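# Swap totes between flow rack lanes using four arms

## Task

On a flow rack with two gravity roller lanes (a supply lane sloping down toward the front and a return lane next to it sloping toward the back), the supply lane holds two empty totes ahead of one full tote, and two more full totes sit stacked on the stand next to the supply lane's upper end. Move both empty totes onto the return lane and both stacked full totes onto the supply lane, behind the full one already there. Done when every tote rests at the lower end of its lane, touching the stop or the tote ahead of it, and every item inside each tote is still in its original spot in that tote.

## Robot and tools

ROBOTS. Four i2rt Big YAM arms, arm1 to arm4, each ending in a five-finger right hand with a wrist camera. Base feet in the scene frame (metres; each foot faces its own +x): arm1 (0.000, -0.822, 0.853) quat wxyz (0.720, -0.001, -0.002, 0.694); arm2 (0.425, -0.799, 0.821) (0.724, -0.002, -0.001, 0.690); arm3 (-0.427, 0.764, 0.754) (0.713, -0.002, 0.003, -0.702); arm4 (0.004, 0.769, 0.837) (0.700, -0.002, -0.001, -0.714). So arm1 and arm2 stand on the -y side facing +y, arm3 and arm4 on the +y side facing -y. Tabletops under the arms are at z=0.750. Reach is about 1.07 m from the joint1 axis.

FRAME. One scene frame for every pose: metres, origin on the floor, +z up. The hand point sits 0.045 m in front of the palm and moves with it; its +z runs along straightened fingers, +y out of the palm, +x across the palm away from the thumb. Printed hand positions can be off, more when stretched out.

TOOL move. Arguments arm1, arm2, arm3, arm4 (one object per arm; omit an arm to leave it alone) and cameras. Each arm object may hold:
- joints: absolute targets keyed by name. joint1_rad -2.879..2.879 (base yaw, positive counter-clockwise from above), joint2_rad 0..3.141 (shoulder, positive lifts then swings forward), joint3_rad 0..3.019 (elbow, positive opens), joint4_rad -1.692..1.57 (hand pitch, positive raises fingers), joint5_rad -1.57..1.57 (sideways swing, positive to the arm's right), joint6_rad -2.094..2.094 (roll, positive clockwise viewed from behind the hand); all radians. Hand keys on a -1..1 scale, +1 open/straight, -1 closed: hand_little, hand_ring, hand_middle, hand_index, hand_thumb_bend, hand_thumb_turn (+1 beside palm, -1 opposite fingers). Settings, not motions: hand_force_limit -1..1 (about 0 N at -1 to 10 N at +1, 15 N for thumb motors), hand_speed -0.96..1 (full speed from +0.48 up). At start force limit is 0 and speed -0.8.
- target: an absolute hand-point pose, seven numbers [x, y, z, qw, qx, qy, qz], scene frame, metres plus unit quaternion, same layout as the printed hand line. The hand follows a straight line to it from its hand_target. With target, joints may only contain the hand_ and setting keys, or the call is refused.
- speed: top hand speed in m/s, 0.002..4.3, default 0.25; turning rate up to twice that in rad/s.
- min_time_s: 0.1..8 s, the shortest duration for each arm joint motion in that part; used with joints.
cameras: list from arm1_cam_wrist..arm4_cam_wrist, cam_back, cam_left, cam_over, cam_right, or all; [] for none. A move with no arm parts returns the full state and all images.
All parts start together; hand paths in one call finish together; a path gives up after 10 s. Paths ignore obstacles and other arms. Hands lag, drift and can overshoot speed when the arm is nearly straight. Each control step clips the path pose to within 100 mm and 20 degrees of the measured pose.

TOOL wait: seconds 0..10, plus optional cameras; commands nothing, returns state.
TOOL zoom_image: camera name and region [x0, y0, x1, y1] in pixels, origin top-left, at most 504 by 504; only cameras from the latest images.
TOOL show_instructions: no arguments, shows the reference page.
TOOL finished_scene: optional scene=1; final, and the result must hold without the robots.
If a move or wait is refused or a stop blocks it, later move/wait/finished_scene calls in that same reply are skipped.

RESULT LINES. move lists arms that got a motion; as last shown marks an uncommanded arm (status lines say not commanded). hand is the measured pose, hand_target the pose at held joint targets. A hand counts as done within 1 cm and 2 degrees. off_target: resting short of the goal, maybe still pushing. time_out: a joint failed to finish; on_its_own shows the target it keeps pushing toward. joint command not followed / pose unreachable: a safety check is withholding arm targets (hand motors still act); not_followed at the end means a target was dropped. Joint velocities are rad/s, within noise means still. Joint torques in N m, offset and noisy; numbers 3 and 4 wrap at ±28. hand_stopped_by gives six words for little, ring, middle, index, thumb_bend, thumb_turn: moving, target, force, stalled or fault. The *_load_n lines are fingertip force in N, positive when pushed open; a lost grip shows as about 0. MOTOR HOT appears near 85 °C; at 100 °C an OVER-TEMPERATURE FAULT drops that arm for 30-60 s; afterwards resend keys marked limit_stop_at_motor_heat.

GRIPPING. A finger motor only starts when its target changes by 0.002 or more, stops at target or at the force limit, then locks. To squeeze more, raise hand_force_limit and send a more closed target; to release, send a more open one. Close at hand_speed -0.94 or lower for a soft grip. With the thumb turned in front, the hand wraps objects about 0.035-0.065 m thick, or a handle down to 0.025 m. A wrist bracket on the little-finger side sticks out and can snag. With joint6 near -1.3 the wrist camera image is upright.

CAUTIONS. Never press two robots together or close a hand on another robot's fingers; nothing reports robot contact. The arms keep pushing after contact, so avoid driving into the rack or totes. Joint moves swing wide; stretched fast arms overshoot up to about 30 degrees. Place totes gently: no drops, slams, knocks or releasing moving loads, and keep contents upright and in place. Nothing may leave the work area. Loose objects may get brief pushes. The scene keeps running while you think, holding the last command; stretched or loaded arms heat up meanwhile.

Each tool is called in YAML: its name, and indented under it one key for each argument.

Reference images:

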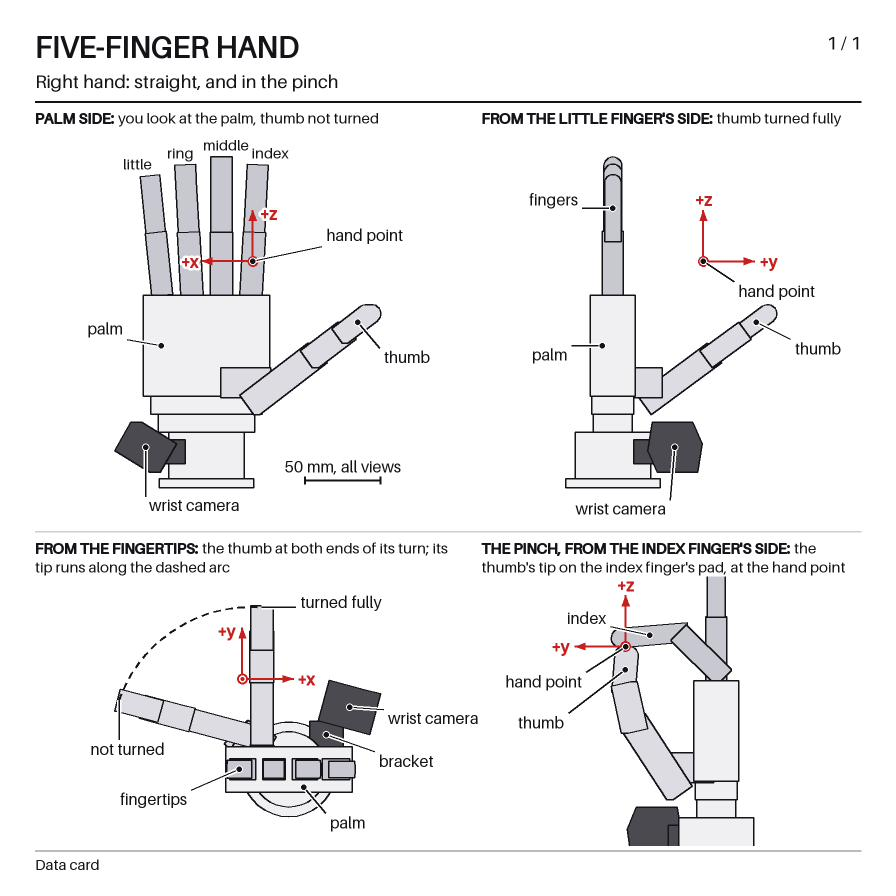

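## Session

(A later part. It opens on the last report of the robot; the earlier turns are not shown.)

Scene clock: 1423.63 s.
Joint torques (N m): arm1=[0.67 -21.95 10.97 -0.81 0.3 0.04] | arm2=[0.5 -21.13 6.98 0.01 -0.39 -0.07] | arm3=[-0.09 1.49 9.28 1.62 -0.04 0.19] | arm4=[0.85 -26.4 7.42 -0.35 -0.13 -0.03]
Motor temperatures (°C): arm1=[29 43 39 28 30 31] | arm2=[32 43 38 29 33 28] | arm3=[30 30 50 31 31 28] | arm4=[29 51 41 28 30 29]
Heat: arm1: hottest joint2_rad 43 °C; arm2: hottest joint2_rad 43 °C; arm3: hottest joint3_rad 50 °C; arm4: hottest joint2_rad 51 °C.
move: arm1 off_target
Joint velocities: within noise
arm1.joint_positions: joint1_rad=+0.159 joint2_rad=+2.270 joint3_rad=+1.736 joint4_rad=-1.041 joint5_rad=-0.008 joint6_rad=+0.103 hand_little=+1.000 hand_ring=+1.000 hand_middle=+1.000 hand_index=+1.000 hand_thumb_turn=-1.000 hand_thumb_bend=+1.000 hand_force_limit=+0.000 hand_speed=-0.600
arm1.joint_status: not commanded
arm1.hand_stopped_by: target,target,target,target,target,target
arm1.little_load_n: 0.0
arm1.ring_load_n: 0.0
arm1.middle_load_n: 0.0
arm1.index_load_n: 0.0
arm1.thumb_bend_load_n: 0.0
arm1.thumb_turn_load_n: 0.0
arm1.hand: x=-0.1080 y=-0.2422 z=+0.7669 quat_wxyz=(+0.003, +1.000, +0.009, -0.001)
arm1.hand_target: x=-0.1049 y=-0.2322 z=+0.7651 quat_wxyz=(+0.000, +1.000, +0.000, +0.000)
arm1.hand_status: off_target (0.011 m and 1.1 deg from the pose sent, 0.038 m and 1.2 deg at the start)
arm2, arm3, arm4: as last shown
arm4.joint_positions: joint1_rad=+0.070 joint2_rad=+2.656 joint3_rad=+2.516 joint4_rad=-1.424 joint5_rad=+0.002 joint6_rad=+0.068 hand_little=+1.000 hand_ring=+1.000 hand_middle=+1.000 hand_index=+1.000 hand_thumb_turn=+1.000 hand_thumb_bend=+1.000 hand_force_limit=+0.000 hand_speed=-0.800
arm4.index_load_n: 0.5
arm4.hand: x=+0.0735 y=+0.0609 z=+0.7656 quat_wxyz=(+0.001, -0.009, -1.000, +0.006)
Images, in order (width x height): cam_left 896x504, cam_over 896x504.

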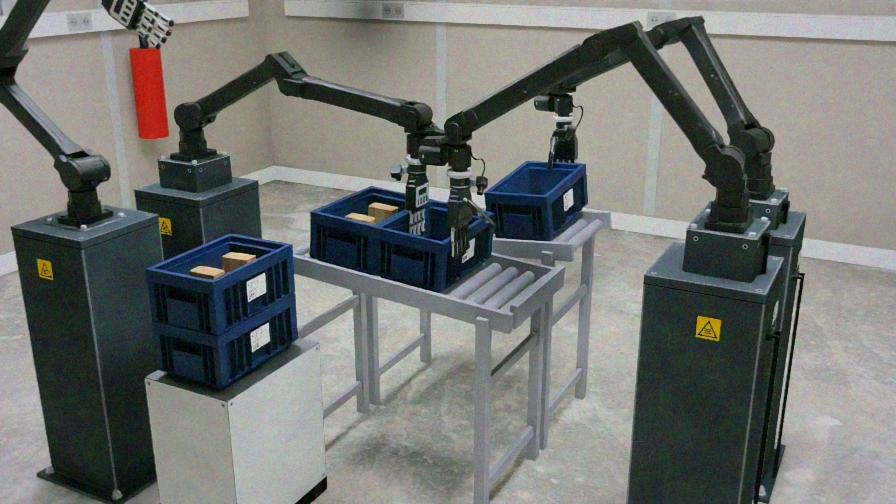

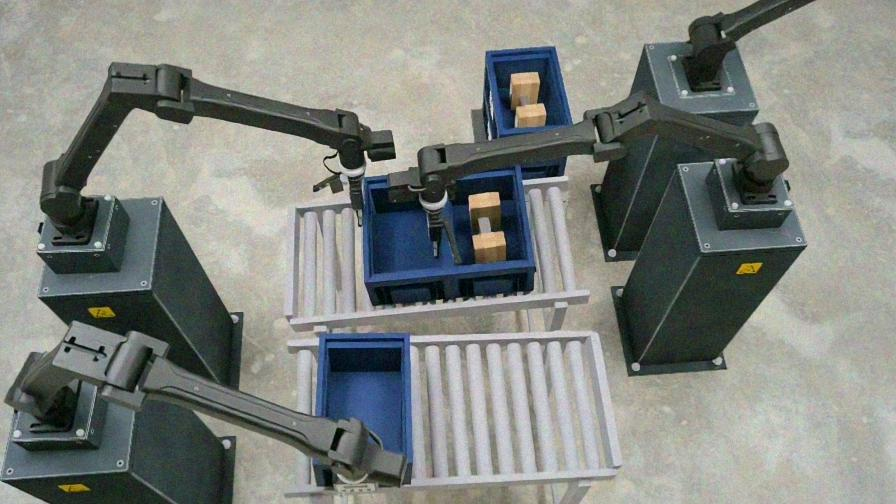

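move:
  arm1: {"target": [-0.105, -0.21, 0.765, 0, 1, 0, 0], "speed": 0.06}
  cameras: ["cam_left", "cam_right"]

zoom_image:
  camera: "cam_left"
  region: [380, 120, 560, 320]

zoom_image:
  camera: "cam_right"
  region: [300, 80, 480, 280]

Scene clock: 1430.50 s.
Joint torques (N m): arm1=[0.44 -22.89 11.93 -0.46 0.3 0.01] | arm2=[0.38 -21.13 6.95 -0.01 -0.4 -0.06] | arm3=[-0.21 0.38 9.54 1.61 0.01 0.12] | arm4=[0.09 -26.34 7.34 -0.14 -0.04 -0.05]
Motor temperatures (°C): arm1=[29 44 39 28 30 31] | arm2=[32 44 38 29 33 28] | arm3=[30 30 50 31 31 28] | arm4=[29 51 41 28 30 29]
Heat: arm1: hottest joint2_rad 44 °C; arm2: hottest joint2_rad 44 °C; arm3: hottest joint3_rad 50 °C; arm4: hottest joint2_rad 51 °C.
move: arm1 off_target
Joint velocities: within noise
arm1.joint_positions: joint1_rad=+0.158 joint2_rad=+2.326 joint3_rad=+1.830 joint4_rad=-1.100 joint5_rad=-0.008 joint6_rad=+0.103 hand_little=+1.000 hand_ring=+1.000 hand_middle=+1.000 hand_index=+1.000 hand_thumb_turn=-1.000 hand_thumb_bend=+1.000 hand_force_limit=+0.000 hand_speed=-0.600
arm1.joint_status: not commanded
arm1.hand_stopped_by: target,target,target,target,target,target
arm1.little_load_n: 0.0
arm1.ring_load_n: -0.5
arm1.middle_load_n: -0.5
arm1.index_load_n: 0.0
arm1.thumb_bend_load_n: 0.0
arm1.thumb_turn_load_n: 0.0
arm1.hand: x=-0.1096 y=-0.2269 z=+0.7644 quat_wxyz=(+0.012, +1.000, +0.009, +0.000)
arm1.hand_target: x=-0.1048 y=-0.2105 z=+0.7654 quat_wxyz=(+0.000, +1.000, +0.000, +0.000)
arm1.hand_status: off_target (0.018 m and 1.7 deg from the pose sent, 0.032 m and 1.1 deg at the start)
arm2, arm3, arm4: as last shown
arm2.thumb_bend_load_n: 0.5
arm4.joint_positions: joint1_rad=+0.083 joint2_rad=+2.656 joint3_rad=+2.516 joint4_rad=-1.424 joint5_rad=+0.000 joint6_rad=+0.068 hand_little=+1.000 hand_ring=+1.000 hand_middle=+1.000 hand_index=+1.000 hand_thumb_turn=+1.000 hand_thumb_bend=+1.000 hand_force_limit=+0.000 hand_speed=-0.800
arm4.index_load_n: 0.0
arm4.hand: x=+0.0829 y=+0.0619 z=+0.7657 quat_wxyz=(+0.001, -0.003, -1.000, +0.006)
arm4.hand_target: x=+0.0899 y=+0.0652 z=+0.7621 quat_wxyz=(+0.000, +0.000, -1.000, +0.000)
Images, in order (width x height): cam_left 896x504, cam_right 896x504.

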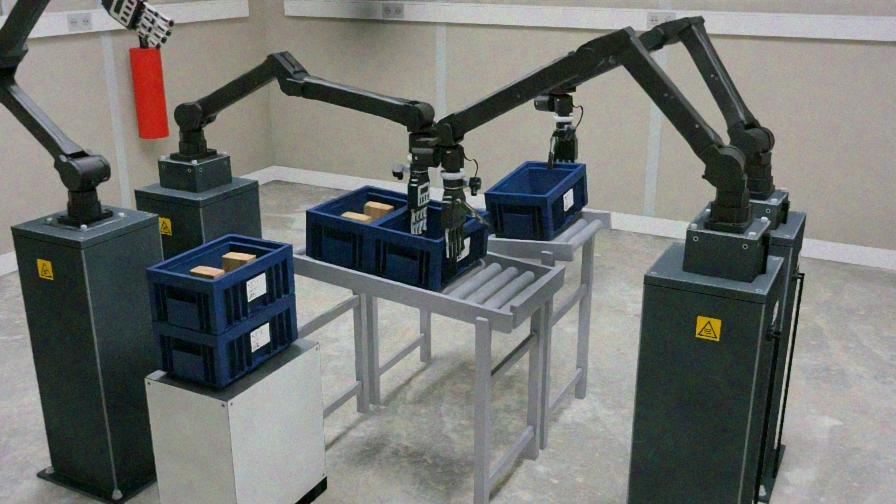

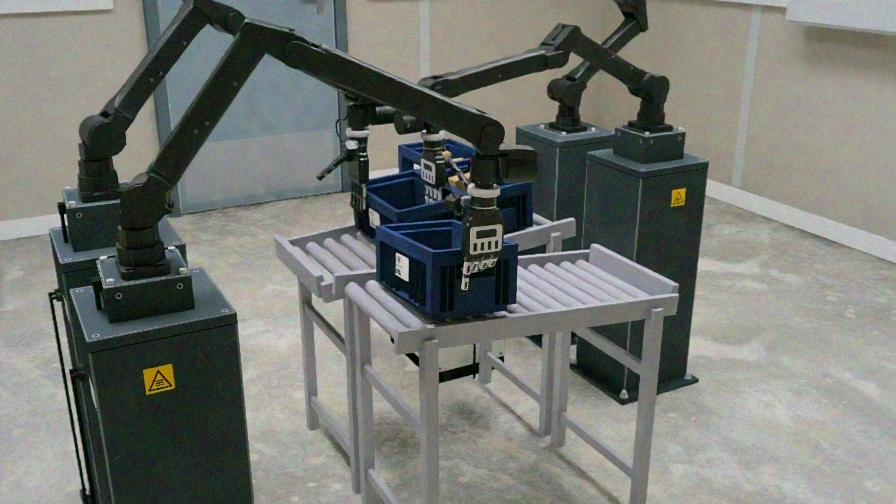

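Scaled by 2.520.

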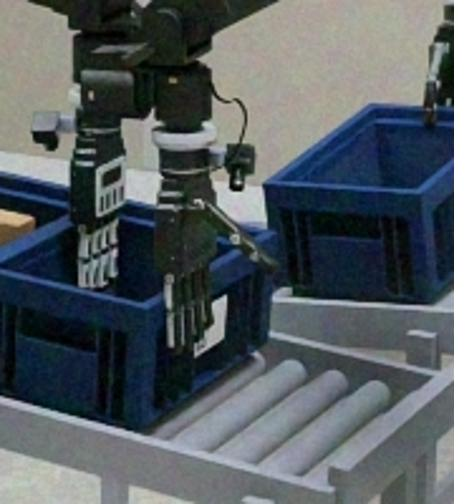

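Scaled by 2.520.

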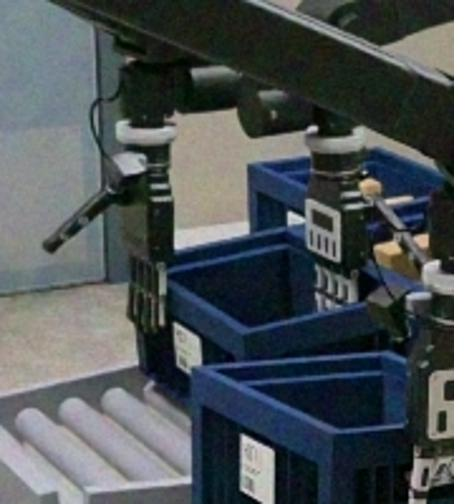

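move:
  arm4: {"target": [0.083, 0.052, 0.764, 0, 0, -1, 0], "speed": 0.05}
  cameras: ["cam_left"]

Scene clock: 1443.17 s.
Joint torques (N m): arm1=[0.38 -22.89 11.93 -0.46 0.3 0] | arm2=[0.44 -21.19 6.94 -0.03 -0.4 -0.05] | arm3=[1.26 0.79 9.57 1.52 -0.01 0.19] | arm4=[-0.44 -25.11 10.45 -0.38 -0.06 -0.13]
Motor temperatures (°C): arm1=[29 44 39 28 30 31] | arm2=[32 44 38 29 33 28] | arm3=[30 30 50 31 31 28] | arm4=[29 51 42 28 30 29]
Heat: arm1: hottest joint2_rad 44 °C; arm2: hottest joint2_rad 44 °C; arm3: hottest joint3_rad 50 °C; arm4: hottest joint2_rad 51 °C.
move: arm4 done
Joint velocities: within noise
arm1, arm2, arm3: as last shown
arm1.ring_load_n: 0.0
arm2.index_load_n: 3.0
arm2.thumb_bend_load_n: 0.0
arm2.thumb_turn_load_n: 0.0
arm4.joint_positions: joint1_rad=+0.083 joint2_rad=+2.709 joint3_rad=+2.638 joint4_rad=-1.503 joint5_rad=+0.000 joint6_rad=+0.068 hand_little=+1.000 hand_ring=+1.000 hand_middle=+1.000 hand_index=+1.000 hand_thumb_turn=+1.000 hand_thumb_bend=+1.000 hand_force_limit=+0.000 hand_speed=-0.800
arm4.joint_status: not commanded
arm4.hand_stopped_by: target,target,target,target,target,target
arm4.little_load_n: 0.0
arm4.ring_load_n: 0.0
arm4.middle_load_n: 0.0
arm4.index_load_n: 0.0
arm4.thumb_bend_load_n: 0.0
arm4.thumb_turn_load_n: 0.0
arm4.hand: x=+0.0833 y=+0.0561 z=+0.7729 quat_wxyz=(+0.001, -0.003, -1.000, +0.001)
arm4.hand_target: x=+0.0831 y=+0.0525 z=+0.7642 quat_wxyz=(+0.000, +0.000, -1.000, +0.001)
arm4.hand_status: done (0.010 m and 0.4 deg from the pose sent, 0.010 m and 0.7 deg at the start)
Images, in order (width x height): cam_left 896x504.

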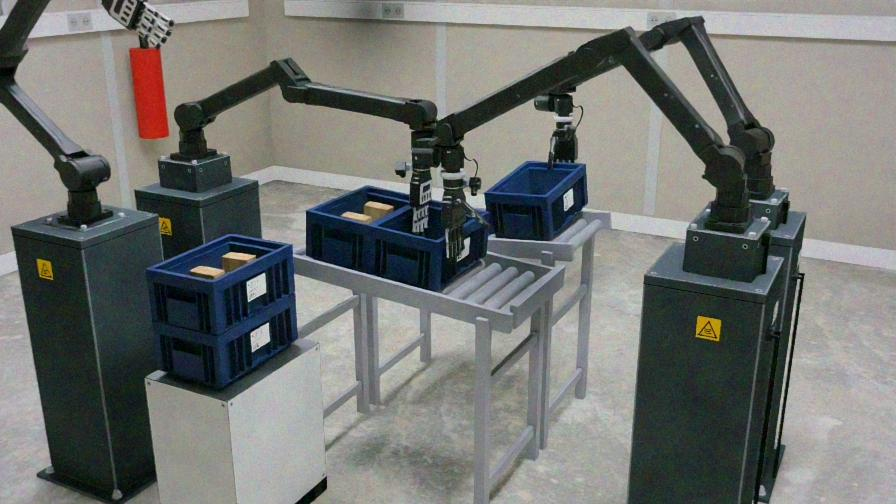

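move:
  arm4: {"target": [0.083, 0.052, 0.92, 0, 0, -1, 0], "speed": 0.15}
  cameras: ["cam_left", "cam_over"]

Scene clock: 1464.73 s.
Joint torques (N m): arm1=[0.38 -22.83 11.95 -0.46 0.29 0.01] | arm2=[0.44 -21.07 6.97 0.01 -0.4 -0.05] | arm3=[-0.03 -0.38 9.37 1.88 0 0.14] | arm4=[-0.56 -24.7 7.95 -0.12 -0.12 -0.06]
Motor temperatures (°C): arm1=[29 45 40 28 30 31] | arm2=[32 44 38 29 33 28] | arm3=[30 30 50 31 31 28] | arm4=[29 53 45 28 30 29]
Heat: arm1: hottest joint2_rad 45 °C; arm2: hottest joint2_rad 44 °C; arm3: hottest joint3_rad 50 °C; arm4: hottest joint2_rad 53 °C.
move: arm4 off_target
Joint velocities: within noise
arm1, arm2, arm3: as last shown
arm2.index_load_n: 2.5
arm2.thumb_turn_load_n: 0.5
arm4.joint_positions: joint1_rad=+0.083 joint2_rad=+2.562 joint3_rad=+2.785 joint4_rad=-1.677 joint5_rad=-0.003 joint6_rad=+0.068 hand_little=+1.000 hand_ring=+1.000 hand_middle=+1.000 hand_index=+1.000 hand_thumb_turn=+1.000 hand_thumb_bend=+1.000 hand_force_limit=+0.000 hand_speed=-0.800
arm4.joint_status: not commanded
arm4.hand_stopped_by: target,target,target,target,target,target
arm4.little_load_n: 0.0
arm4.ring_load_n: 0.0
arm4.middle_load_n: 0.0
arm4.index_load_n: 0.0
arm4.thumb_bend_load_n: 0.0
arm4.thumb_turn_load_n: 0.0
arm4.hand: x=+0.0846 y=+0.0511 z=+0.9334 quat_wxyz=(-0.005, -0.003, -0.998, +0.061)
arm4.hand_target: x=+0.0831 y=+0.0531 z=+0.9198 quat_wxyz=(-0.005, -0.005, -0.999, +0.048)
arm4.hand_status: off_target (0.013 m and 7.0 deg from the pose sent, 0.147 m and 0.3 deg at the start; a joint's target at an end of its range on 33 of 50 steps)
Images, in order (width x height): cam_left 896x504, cam_over 896x504.

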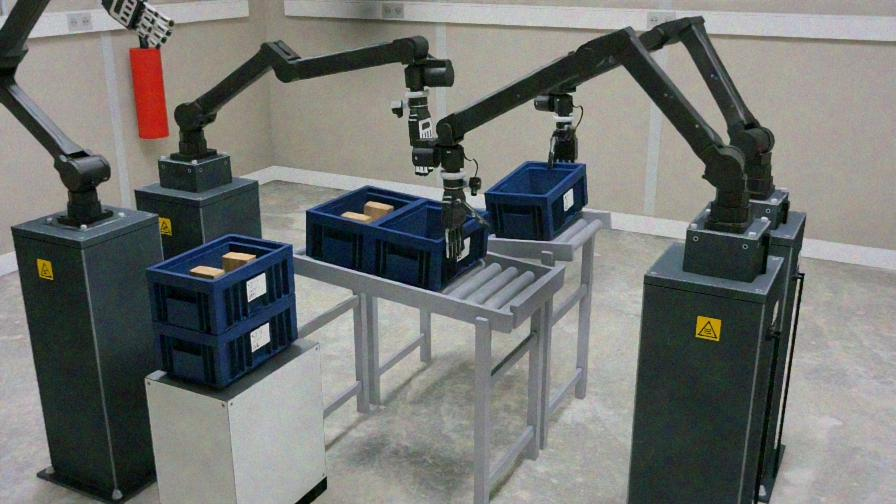

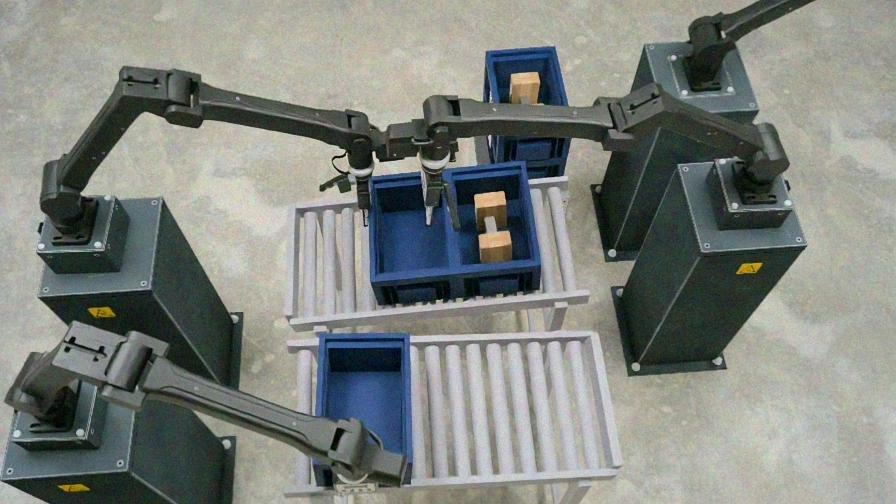

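move:
  arm4: {"target": [0.30, 0.18, 0.92, 0, 0, 0.966, -0.259], "speed": 0.25}
  arm1: {"target": [-0.105, -0.228, 0.762, 0, 1, 0, 0], "speed": 0.04}
  cameras: ["cam_left", "cam_over"]

Scene clock: 1490.93 s.
Joint torques (N m): arm1=[0.67 -25.82 8.31 0.12 0.3 0.04] | arm2=[0.38 -20.95 6.98 -0.01 -0.4 -0.06] | arm3=[0.03 0.62 9.36 1.8 -0.02 0.22] | arm4=[-1.38 -20.25 6.67 1.76 0.28 0.02]
Motor temperatures (°C): arm1=[29 45 40 28 30 31] | arm2=[32 44 38 29 33 28] | arm3=[30 30 50 31 31 28] | arm4=[29 49 45 28 30 29]
Heat: arm1: hottest joint2_rad 45 °C; arm2: hottest joint2_rad 44 °C; arm3: hottest joint3_rad 50 °C; arm4: hottest joint2_rad 49 °C.
move: arm1 off_target; arm4 done
Joint velocities: within noise
arm1.joint_positions: joint1_rad=+0.158 joint2_rad=+2.325 joint3_rad=+1.783 joint4_rad=-1.070 joint5_rad=-0.008 joint6_rad=+0.103 hand_little=+1.000 hand_ring=+1.000 hand_middle=+1.000 hand_index=+1.000 hand_thumb_turn=-1.000 hand_thumb_bend=+1.000 hand_force_limit=+0.000 hand_speed=-0.600
arm1.joint_status: not commanded
arm1.hand_stopped_by: target,target,target,target,target,target
arm1.little_load_n: 0.0
arm1.ring_load_n: 0.0
arm1.middle_load_n: 0.0
arm1.index_load_n: 0.0
arm1.thumb_bend_load_n: 0.0
arm1.thumb_turn_load_n: 0.0
arm1.hand: x=-0.1080 y=-0.2402 z=+0.7502 quat_wxyz=(+0.020, +1.000, +0.009, +0.001)
arm1.hand_target: x=-0.1049 y=-0.2283 z=+0.7622 quat_wxyz=(+0.000, +1.000, +0.000, +0.000)
arm1.hand_status: off_target (0.017 m and 2.5 deg from the pose sent, 0.005 m and 1.7 deg at the start)
arm2, arm3: as last shown
arm2.little_load_n: -0.5
arm4.joint_positions: joint1_rad=+0.480 joint2_rad=+1.909 joint3_rad=+1.598 joint4_rad=-0.788 joint5_rad=+0.215 joint6_rad=+0.391 hand_little=+1.000 hand_ring=+1.000 hand_middle=+1.000 hand_index=+1.000 hand_thumb_turn=+1.000 hand_thumb_bend=+1.000 hand_force_limit=+0.000 hand_speed=-0.800
arm4.joint_status: not commanded
arm4.hand_stopped_by: target,target,target,target,target,target
arm4.little_load_n: 0.0
arm4.ring_load_n: 0.0
arm4.middle_load_n: 0.0
arm4.index_load_n: 0.0
arm4.thumb_bend_load_n: 0.0
arm4.thumb_turn_load_n: 0.0
arm4.hand: x=+0.3050 y=+0.1808 z=+0.9232 quat_wxyz=(+0.000, +0.008, -0.966, +0.257)
arm4.hand_target: x=+0.3000 y=+0.1799 z=+0.9200 quat_wxyz=(+0.000, +0.000, -0.966, +0.259)
arm4.hand_status: done (0.006 m and 0.9 deg from the pose sent, 0.252 m and 23.0 deg at the start)
Images, in order (width x height): cam_left 896x504, cam_over 896x504.

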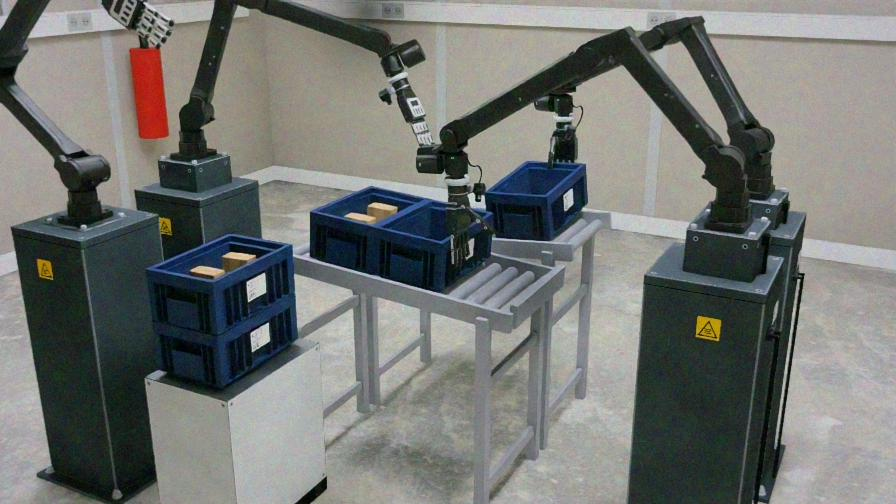

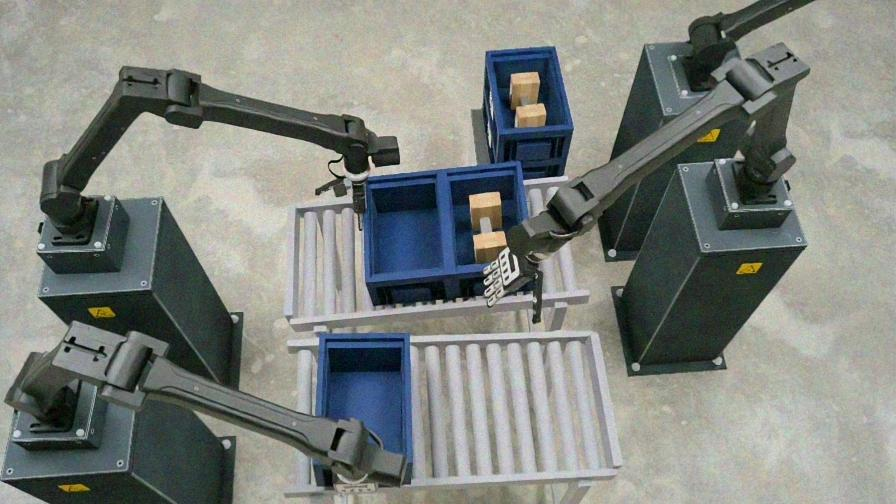

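move:
  arm1: {"target": [-0.06, -0.32, 0.768, 0, 1, 0, 0], "speed": 0.04}
  arm4: {"target": [0.40, 0.15, 0.88, 0, 0, 0.966, -0.259], "speed": 0.1}
  cameras: ["cam_left", "cam_over"]

zoom_image:
  camera: "cam_left"
  region: [280, 120, 580, 340]

Scene clock: 1502.17 s.
Joint torques (N m): arm1=[0.32 -21.89 7.42 0.16 0.31 -0.14] | arm2=[0.5 -21.13 6.91 -0.06 -0.4 -0.06] | arm3=[0.03 0.5 9.58 1.52 -0.1 0.1] | arm4=[-0.09 -20.01 10.97 0.42 0.33 0.04]
Motor temperatures (°C): arm1=[29 45 40 28 30 31] | arm2=[32 44 38 29 33 28] | arm3=[30 30 50 31 31 28] | arm4=[29 49 44 28 30 29]
Heat: arm1: hottest joint2_rad 45 °C; arm2: hottest joint2_rad 44 °C; arm3: hottest joint3_rad 50 °C; arm4: hottest joint2_rad 49 °C.
move: arm1 off_target; arm4 off_target
Joint velocities: within noise
arm1.joint_positions: joint1_rad=+0.101 joint2_rad=+2.104 joint3_rad=+1.393 joint4_rad=-0.899 joint5_rad=-0.008 joint6_rad=+0.059 hand_little=+1.000 hand_ring=+1.000 hand_middle=+1.000 hand_index=+1.000 hand_thumb_turn=-1.000 hand_thumb_bend=+1.000 hand_force_limit=+0.000 hand_speed=-0.600
arm1.joint_status: not commanded
arm1.hand_stopped_by: target,target,target,target,target,target
arm1.little_load_n: 0.0
arm1.ring_load_n: 0.0
arm1.middle_load_n: 0.0
arm1.index_load_n: -0.5
arm1.thumb_bend_load_n: 0.0
arm1.thumb_turn_load_n: 0.0
arm1.hand: x=-0.0660 y=-0.3311 z=+0.7600 quat_wxyz=(+0.019, +1.000, +0.002, +0.000)
arm1.hand_target: x=-0.0600 y=-0.3201 z=+0.7682 quat_wxyz=(+0.000, +1.000, +0.000, +0.000)
arm1.hand_status: off_target (0.015 m and 2.2 deg from the pose sent, 0.095 m and 2.5 deg at the start)
arm2.joint_positions: joint1_rad=-0.275 joint2_rad=+2.197 joint3_rad=+1.802 joint4_rad=-1.184 joint5_rad=+0.004 joint6_rad=+1.272 hand_little=+1.000 hand_ring=+0.044 hand_middle=+0.165 hand_index=+0.001 hand_thumb_turn=-1.000 hand_thumb_bend=+0.198 hand_force_limit=+0.000 hand_speed=-0.900
arm2.joint_status: not commanded
arm2.hand_stopped_by: target,force,force,target,force,target
arm2.little_load_n: 0.0
arm2.ring_load_n: 0.0
arm2.middle_load_n: 0.0
arm2.index_load_n: 2.5
arm2.thumb_bend_load_n: 0.0
arm2.thumb_turn_load_n: 0.0
arm2.hand: x=+0.5729 y=-0.1516 z=+0.8026 quat_wxyz=(+0.001, +0.699, -0.715, +0.006)
arm2.hand_target: x=+0.5631 y=-0.1481 z=+0.8059 quat_wxyz=(+0.000, +0.707, -0.707, +0.000)
arm2.hand_status: not commanded
arm3: as last shown
arm4.joint_positions: joint1_rad=+0.576 joint2_rad=+2.107 joint3_rad=+1.799 joint4_rad=-0.820 joint5_rad=+0.266 joint6_rad=+0.496 hand_little=+1.000 hand_ring=+1.000 hand_middle=+1.000 hand_index=+1.000 hand_thumb_turn=+1.000 hand_thumb_bend=+1.000 hand_force_limit=+0.000 hand_speed=-0.800
arm4.joint_status: not commanded
arm4.hand_stopped_by: target,target,target,target,target,target
arm4.little_load_n: 0.0
arm4.ring_load_n: -0.5
arm4.middle_load_n: 0.0
arm4.index_load_n: 0.0
arm4.thumb_bend_load_n: 0.0
arm4.thumb_turn_load_n: 0.0
arm4.hand: x=+0.3869 y=+0.1578 z=+0.8797 quat_wxyz=(+0.003, +0.000, -0.967, +0.256)
arm4.hand_target: x=+0.3998 y=+0.1507 z=+0.8799 quat_wxyz=(+0.000, +0.000, -0.966, +0.259)
arm4.hand_status: off_target (0.015 m and 0.5 deg from the pose sent, 0.109 m and 0.9 deg at the start)
Images, in order (width x height): cam_left 896x504, cam_over 896x504.

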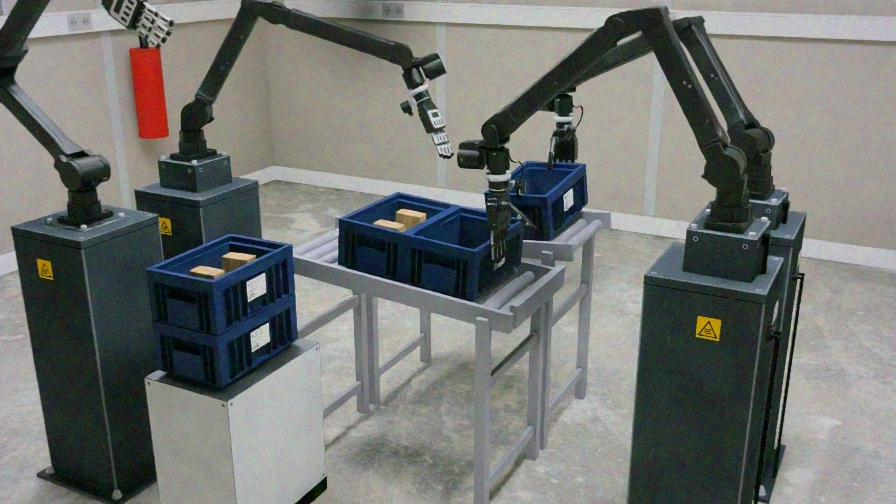

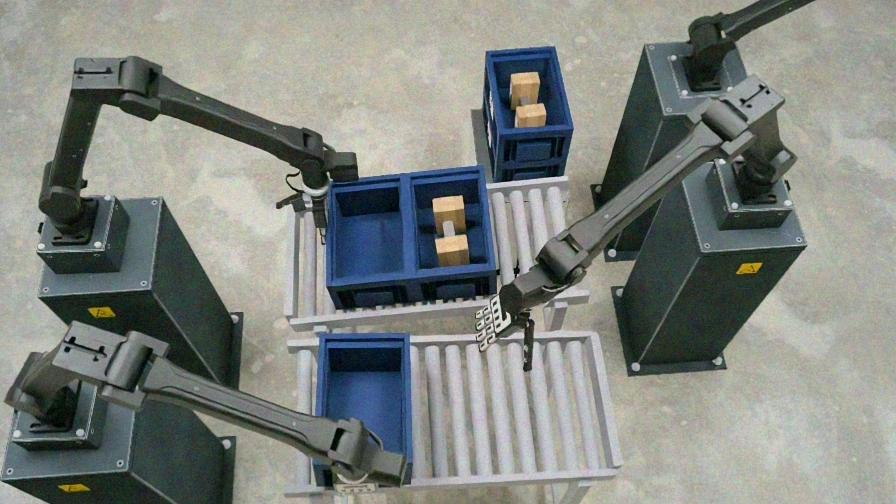

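Scaled by 1.680.

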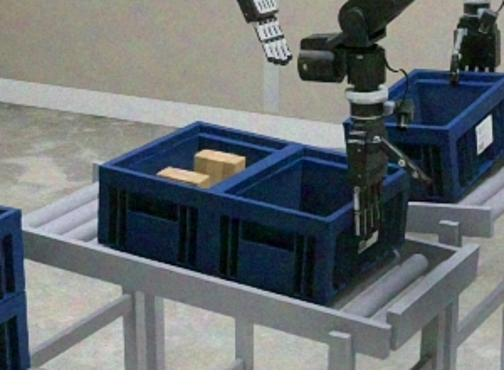

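move:
  arm1: {"target": [-0.04, -0.425, 0.785, 0, 1, 0, 0], "speed": 0.04}
  cameras: ["cam_left", "cam_over"]

zoom_image:
  camera: "cam_left"
  region: [320, 120, 620, 340]

Scene clock: 1511.00 s.
Joint torques (N m): arm1=[0.5 -17.32 6.67 0.09 0.31 -0.14] | arm2=[0.44 -21.19 6.98 -0.01 -0.4 -0.06] | arm3=[0.26 0.91 9.63 1.54 0.01 0.15] | arm4=[0.15 -20.31 10.81 0.51 0.34 0.01]
Motor temperatures (°C): arm1=[29 44 40 28 30 31] | arm2=[32 44 38 29 33 28] | arm3=[30 30 50 31 31 28] | arm4=[29 49 45 28 30 29]
Heat: arm1: hottest joint2_rad 44 °C; arm2: hottest joint2_rad 44 °C; arm3: hottest joint3_rad 50 °C; arm4: hottest joint2_rad 49 °C.
move: arm1 off_target
Joint velocities: within noise
arm1.joint_positions: joint1_rad=+0.069 joint2_rad=+1.867 joint3_rad=+1.044 joint4_rad=-0.782 joint5_rad=-0.008 joint6_rad=+0.030 hand_little=+1.000 hand_ring=+1.000 hand_middle=+1.000 hand_index=+1.000 hand_thumb_turn=-1.000 hand_thumb_bend=+1.000 hand_force_limit=+0.000 hand_speed=-0.600
arm1.joint_status: not commanded
arm1.hand_stopped_by: target,target,target,target,target,target
arm1.little_load_n: 0.0
arm1.ring_load_n: 0.0
arm1.middle_load_n: 0.0
arm1.index_load_n: -0.5
arm1.thumb_bend_load_n: 0.0
arm1.thumb_turn_load_n: 0.0
arm1.hand: x=-0.0452 y=-0.4339 z=+0.7798 quat_wxyz=(+0.017, +1.000, +0.000, -0.001)
arm1.hand_target: x=-0.0400 y=-0.4252 z=+0.7850 quat_wxyz=(+0.000, +1.000, +0.000, +0.000)
arm1.hand_status: off_target (0.012 m and 1.9 deg from the pose sent, 0.101 m and 2.2 deg at the start)
arm2, arm4: as last shown
arm2.thumb_turn_load_n: 0.5
arm3.joint_positions: joint1_rad=-0.026 joint2_rad=+0.630 joint3_rad=+1.389 joint4_rad=-1.340 joint5_rad=-0.157 joint6_rad=+1.589 hand_little=+1.000 hand_ring=+1.000 hand_middle=+1.000 hand_index=+1.000 hand_thumb_turn=+1.000 hand_thumb_bend=+1.000 hand_force_limit=+0.000 hand_speed=-0.800
arm3.joint_status: not commanded
arm3.hand_stopped_by: target,target,target,target,target,target
arm3.little_load_n: 0.0
arm3.ring_load_n: 0.0
arm3.middle_load_n: -0.5
arm3.index_load_n: 0.0
arm3.thumb_bend_load_n: 0.0
arm3.thumb_turn_load_n: 0.0
arm3.hand: x=-0.3370 y=+0.4980 z=+1.3101 quat_wxyz=(-0.382, -0.602, -0.639, +0.287)
arm3.hand_target: x=-0.3372 y=+0.5000 z=+1.3192 quat_wxyz=(-0.389, -0.602, -0.634, +0.291)
arm3.hand_status: not commanded
arm4.joint_positions: joint1_rad=+0.576 joint2_rad=+2.107 joint3_rad=+1.800 joint4_rad=-0.820 joint5_rad=+0.266 joint6_rad=+0.496 hand_little=+1.000 hand_ring=+1.000 hand_middle=+1.000 hand_index=+1.000 hand_thumb_turn=+1.000 hand_thumb_bend=+1.000 hand_force_limit=+0.000 hand_speed=-0.800
arm4.ring_load_n: 0.0
arm4.hand: x=+0.3870 y=+0.1576 z=+0.8798 quat_wxyz=(+0.003, +0.000, -0.967, +0.256)
arm4.hand_target: x=+0.3998 y=+0.1506 z=+0.8800 quat_wxyz=(+0.000, +0.000, -0.966, +0.259)
Images, in order (width x height): cam_left 896x504, cam_over 896x504.

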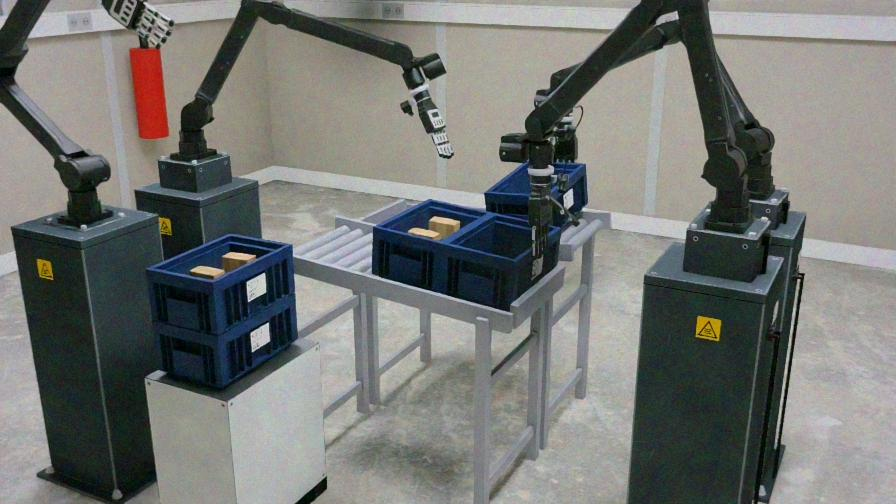

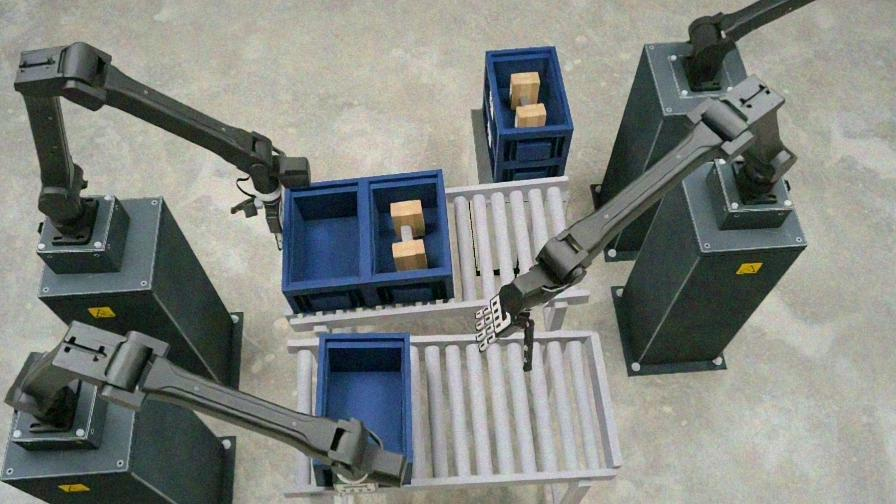

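Scaled by 1.680.

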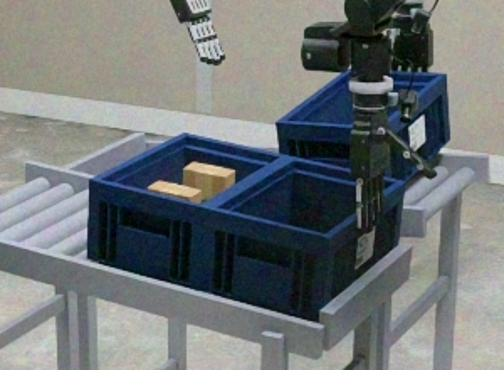

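move:
  arm1: {"target": [-0.04, -0.455, 0.80, 0, 1, 0, 0], "speed": 0.05}
  arm2: {"target": [0.563, -0.07, 0.801, 0, 0.7071, -0.7071, 0], "speed": 0.04}
  cameras: ["cam_left", "cam_right", "cam_over"]

Scene clock: 1523.33 s.
Joint torques (N m): arm1=[0.62 -15.85 6.28 -0.27 0.31 -0.13] | arm2=[0.97 -22.18 10.61 -0.69 -0.28 0.08] | arm3=[0.21 0.56 9.43 1.91 -0.05 0.14] | arm4=[-0.38 -20.42 10.82 0.47 0.34 0.03]
Motor temperatures (°C): arm1=[29 43 39 28 30 31] | arm2=[31 44 38 28 33 28] | arm3=[30 30 50 31 31 28] | arm4=[29 49 46 28 30 29]
Heat: arm1: hottest joint2_rad 43 °C; arm2: hottest joint2_rad 44 °C; arm3: hottest joint3_rad 50 °C; arm4: hottest joint2_rad 49 °C.
move: arm1 done; arm2 off_target
Joint velocities: within noise
arm1.joint_positions: joint1_rad=+0.069 joint2_rad=+1.776 joint3_rad=+0.965 joint4_rad=-0.776 joint5_rad=-0.008 joint6_rad=+0.030 hand_little=+1.000 hand_ring=+1.000 hand_middle=+1.000 hand_index=+1.000 hand_thumb_turn=-1.000 hand_thumb_bend=+1.000 hand_force_limit=+0.000 hand_speed=-0.600
arm1.joint_status: not commanded
arm1.hand_stopped_by: target,target,target,target,target,target
arm1.little_load_n: 0.0
arm1.ring_load_n: 0.0
arm1.middle_load_n: 0.0
arm1.index_load_n: 0.0
arm1.thumb_bend_load_n: 0.0
arm1.thumb_turn_load_n: 0.0
arm1.hand: x=-0.0445 y=-0.4575 z=+0.7964 quat_wxyz=(+0.008, +1.000, +0.001, -0.001)
arm1.hand_target: x=-0.0400 y=-0.4550 z=+0.7999 quat_wxyz=(+0.000, +1.000, +0.000, +0.000)
arm1.hand_status: done (0.006 m and 0.9 deg from the pose sent, 0.030 m and 1.9 deg at the start)
arm2.joint_positions: joint1_rad=-0.249 joint2_rad=+2.407 joint3_rad=+2.161 joint4_rad=-1.344 joint5_rad=+0.001 joint6_rad=+1.289 hand_little=+1.000 hand_ring=+0.044 hand_middle=+0.165 hand_index=+0.001 hand_thumb_turn=-1.000 hand_thumb_bend=+0.198 hand_force_limit=+0.000 hand_speed=-0.900
arm2.joint_status: not commanded
arm2.hand_stopped_by: target,force,force,target,force,target
arm2.little_load_n: 0.0
arm2.ring_load_n: 0.0
arm2.middle_load_n: 0.0
arm2.index_load_n: 3.5
arm2.thumb_bend_load_n: 0.0
arm2.thumb_turn_load_n: 0.0
arm2.hand: x=+0.5745 y=-0.0853 z=+0.7931 quat_wxyz=(+0.007, +0.702, -0.712, +0.007)
arm2.hand_target: x=+0.5628 y=-0.0708 z=+0.8012 quat_wxyz=(-0.001, +0.707, -0.707, +0.000)
arm2.hand_status: off_target (0.021 m and 1.4 deg from the pose sent, 0.082 m and 1.5 deg at the start)
arm3, arm4: as last shown
arm3.middle_load_n: 0.0
pictures: cam_left, cam_over, cam_right
Images, in order (width x height): cam_left 896x504, cam_over 896x504, cam_right 896x504.

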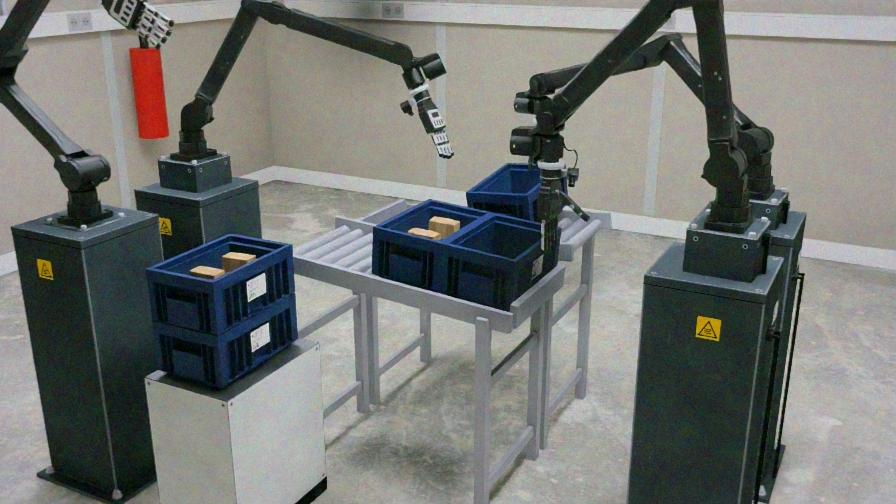

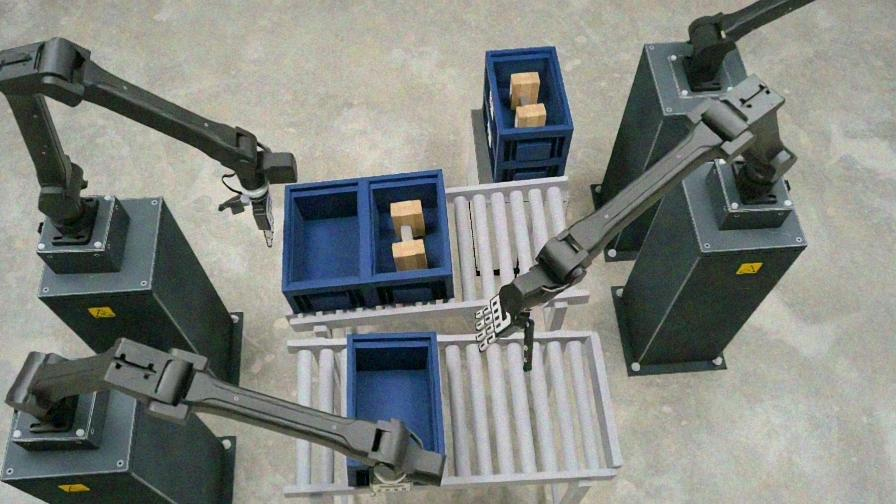

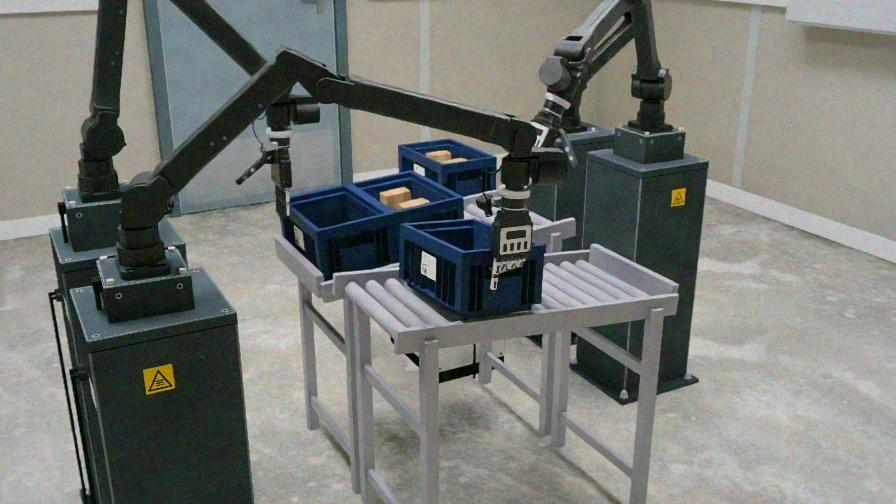

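move:
  arm1: {"target": [-0.10, -0.45, 0.95, 0, 1, 0, 0], "speed": 0.25}
  arm2: {"target": [0.563, -0.03, 0.80, 0, 0.7071, -0.7071, 0], "speed": 0.04}
  cameras: ["cam_over", "cam_right"]

Scene clock: 1531.17 s.
Joint torques (N m): arm1=[1.79 -13.74 11.12 -0.77 0.27 0.04] | arm2=[0.73 -23.82 11.02 -0.68 -0.25 0.15] | arm3=[0.97 1.2 9.31 1.5 -0.03 0.23] | arm4=[0.03 -20.01 10.96 0.42 0.32 0.01]
Motor temperatures (°C): arm1=[29 43 39 28 30 31] | arm2=[31 43 39 28 33 28] | arm3=[30 30 50 31 31 28] | arm4=[29 49 47 28 30 29]
Heat: arm1: hottest joint2_rad 43 °C; arm2: hottest joint2_rad 43 °C; arm3: hottest joint3_rad 50 °C; arm4: hottest joint2_rad 49 °C.
move: arm1 off_target; arm2 off_target
Joint velocities: within noise
arm1.joint_positions: joint1_rad=+0.188 joint2_rad=+1.556 joint3_rad=+1.136 joint4_rad=-1.175 joint5_rad=-0.007 joint6_rad=+0.145 hand_little=+1.000 hand_ring=+1.000 hand_middle=+1.000 hand_index=+1.000 hand_thumb_turn=-1.000 hand_thumb_bend=+1.000 hand_force_limit=+0.000 hand_speed=-0.600
arm1.joint_status: not commanded
arm1.hand_stopped_by: target,target,target,target,target,target
arm1.little_load_n: 0.0
arm1.ring_load_n: 0.0
arm1.middle_load_n: 0.0
arm1.index_load_n: 0.0
arm1.thumb_bend_load_n: 0.0
arm1.thumb_turn_load_n: 0.0
arm1.hand: x=-0.0956 y=-0.4602 z=+0.9404 quat_wxyz=(+0.012, +1.000, +0.002, +0.001)
arm1.hand_target: x=-0.0999 y=-0.4503 z=+0.9501 quat_wxyz=(+0.000, +1.000, +0.000, +0.000)
arm1.hand_status: off_target (0.015 m and 1.4 deg from the pose sent, 0.163 m and 0.9 deg at the start)
arm2.joint_positions: joint1_rad=-0.233 joint2_rad=+2.588 joint3_rad=+2.498 joint4_rad=-1.507 joint5_rad=+0.000 joint6_rad=+1.298 hand_little=+1.000 hand_ring=+0.044 hand_middle=+0.165 hand_index=+0.001 hand_thumb_turn=-1.000 hand_thumb_bend=+0.198 hand_force_limit=+0.000 hand_speed=-0.900
arm2.joint_status: not commanded
arm2.hand_stopped_by: target,force,force,target,force,target
arm2.little_load_n: -0.5
arm2.ring_load_n: 0.0
arm2.middle_load_n: 0.5
arm2.index_load_n: 4.0
arm2.thumb_bend_load_n: 0.0
arm2.thumb_turn_load_n: 0.0
arm2.hand: x=+0.5737 y=-0.0445 z=+0.7894 quat_wxyz=(+0.010, +0.705, -0.709, +0.009)
arm2.hand_target: x=+0.5628 y=-0.0309 z=+0.8003 quat_wxyz=(-0.001, +0.707, -0.707, -0.001)
arm2.hand_status: off_target (0.021 m and 1.6 deg from the pose sent, 0.057 m and 1.4 deg at the start)
arm3, arm4: as last shown
Images, in order (width x height): cam_over 896x504, cam_right 896x504.

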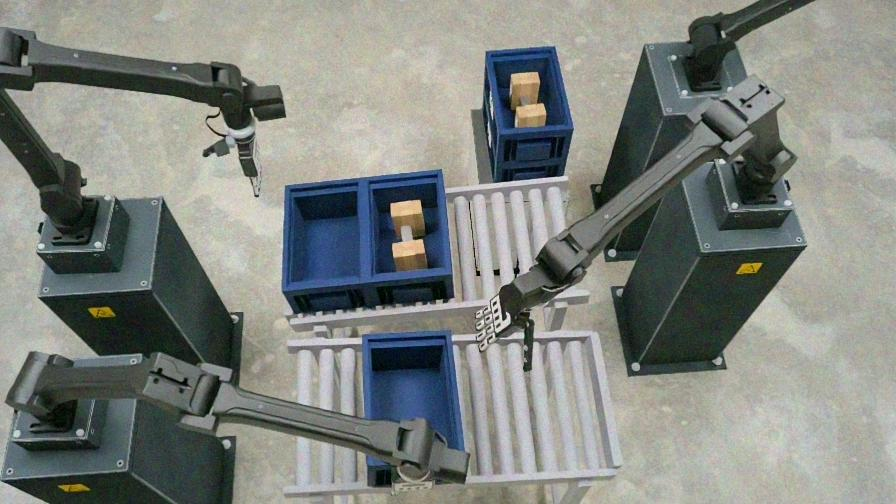

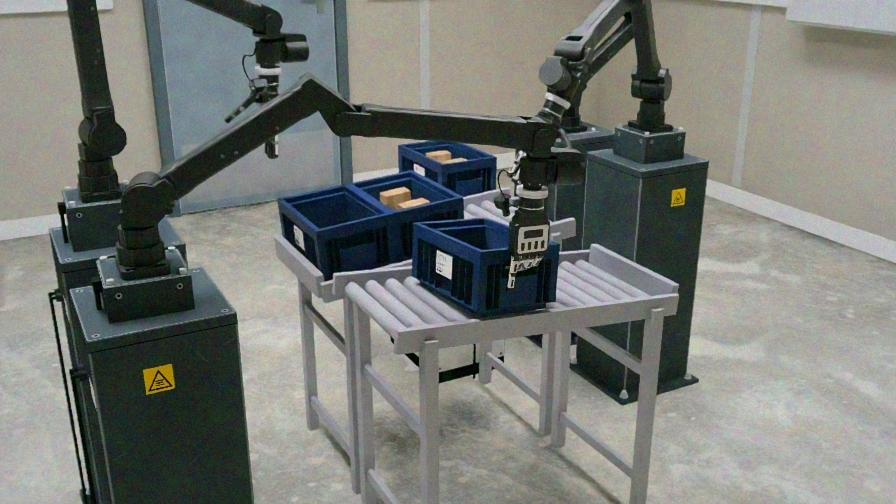

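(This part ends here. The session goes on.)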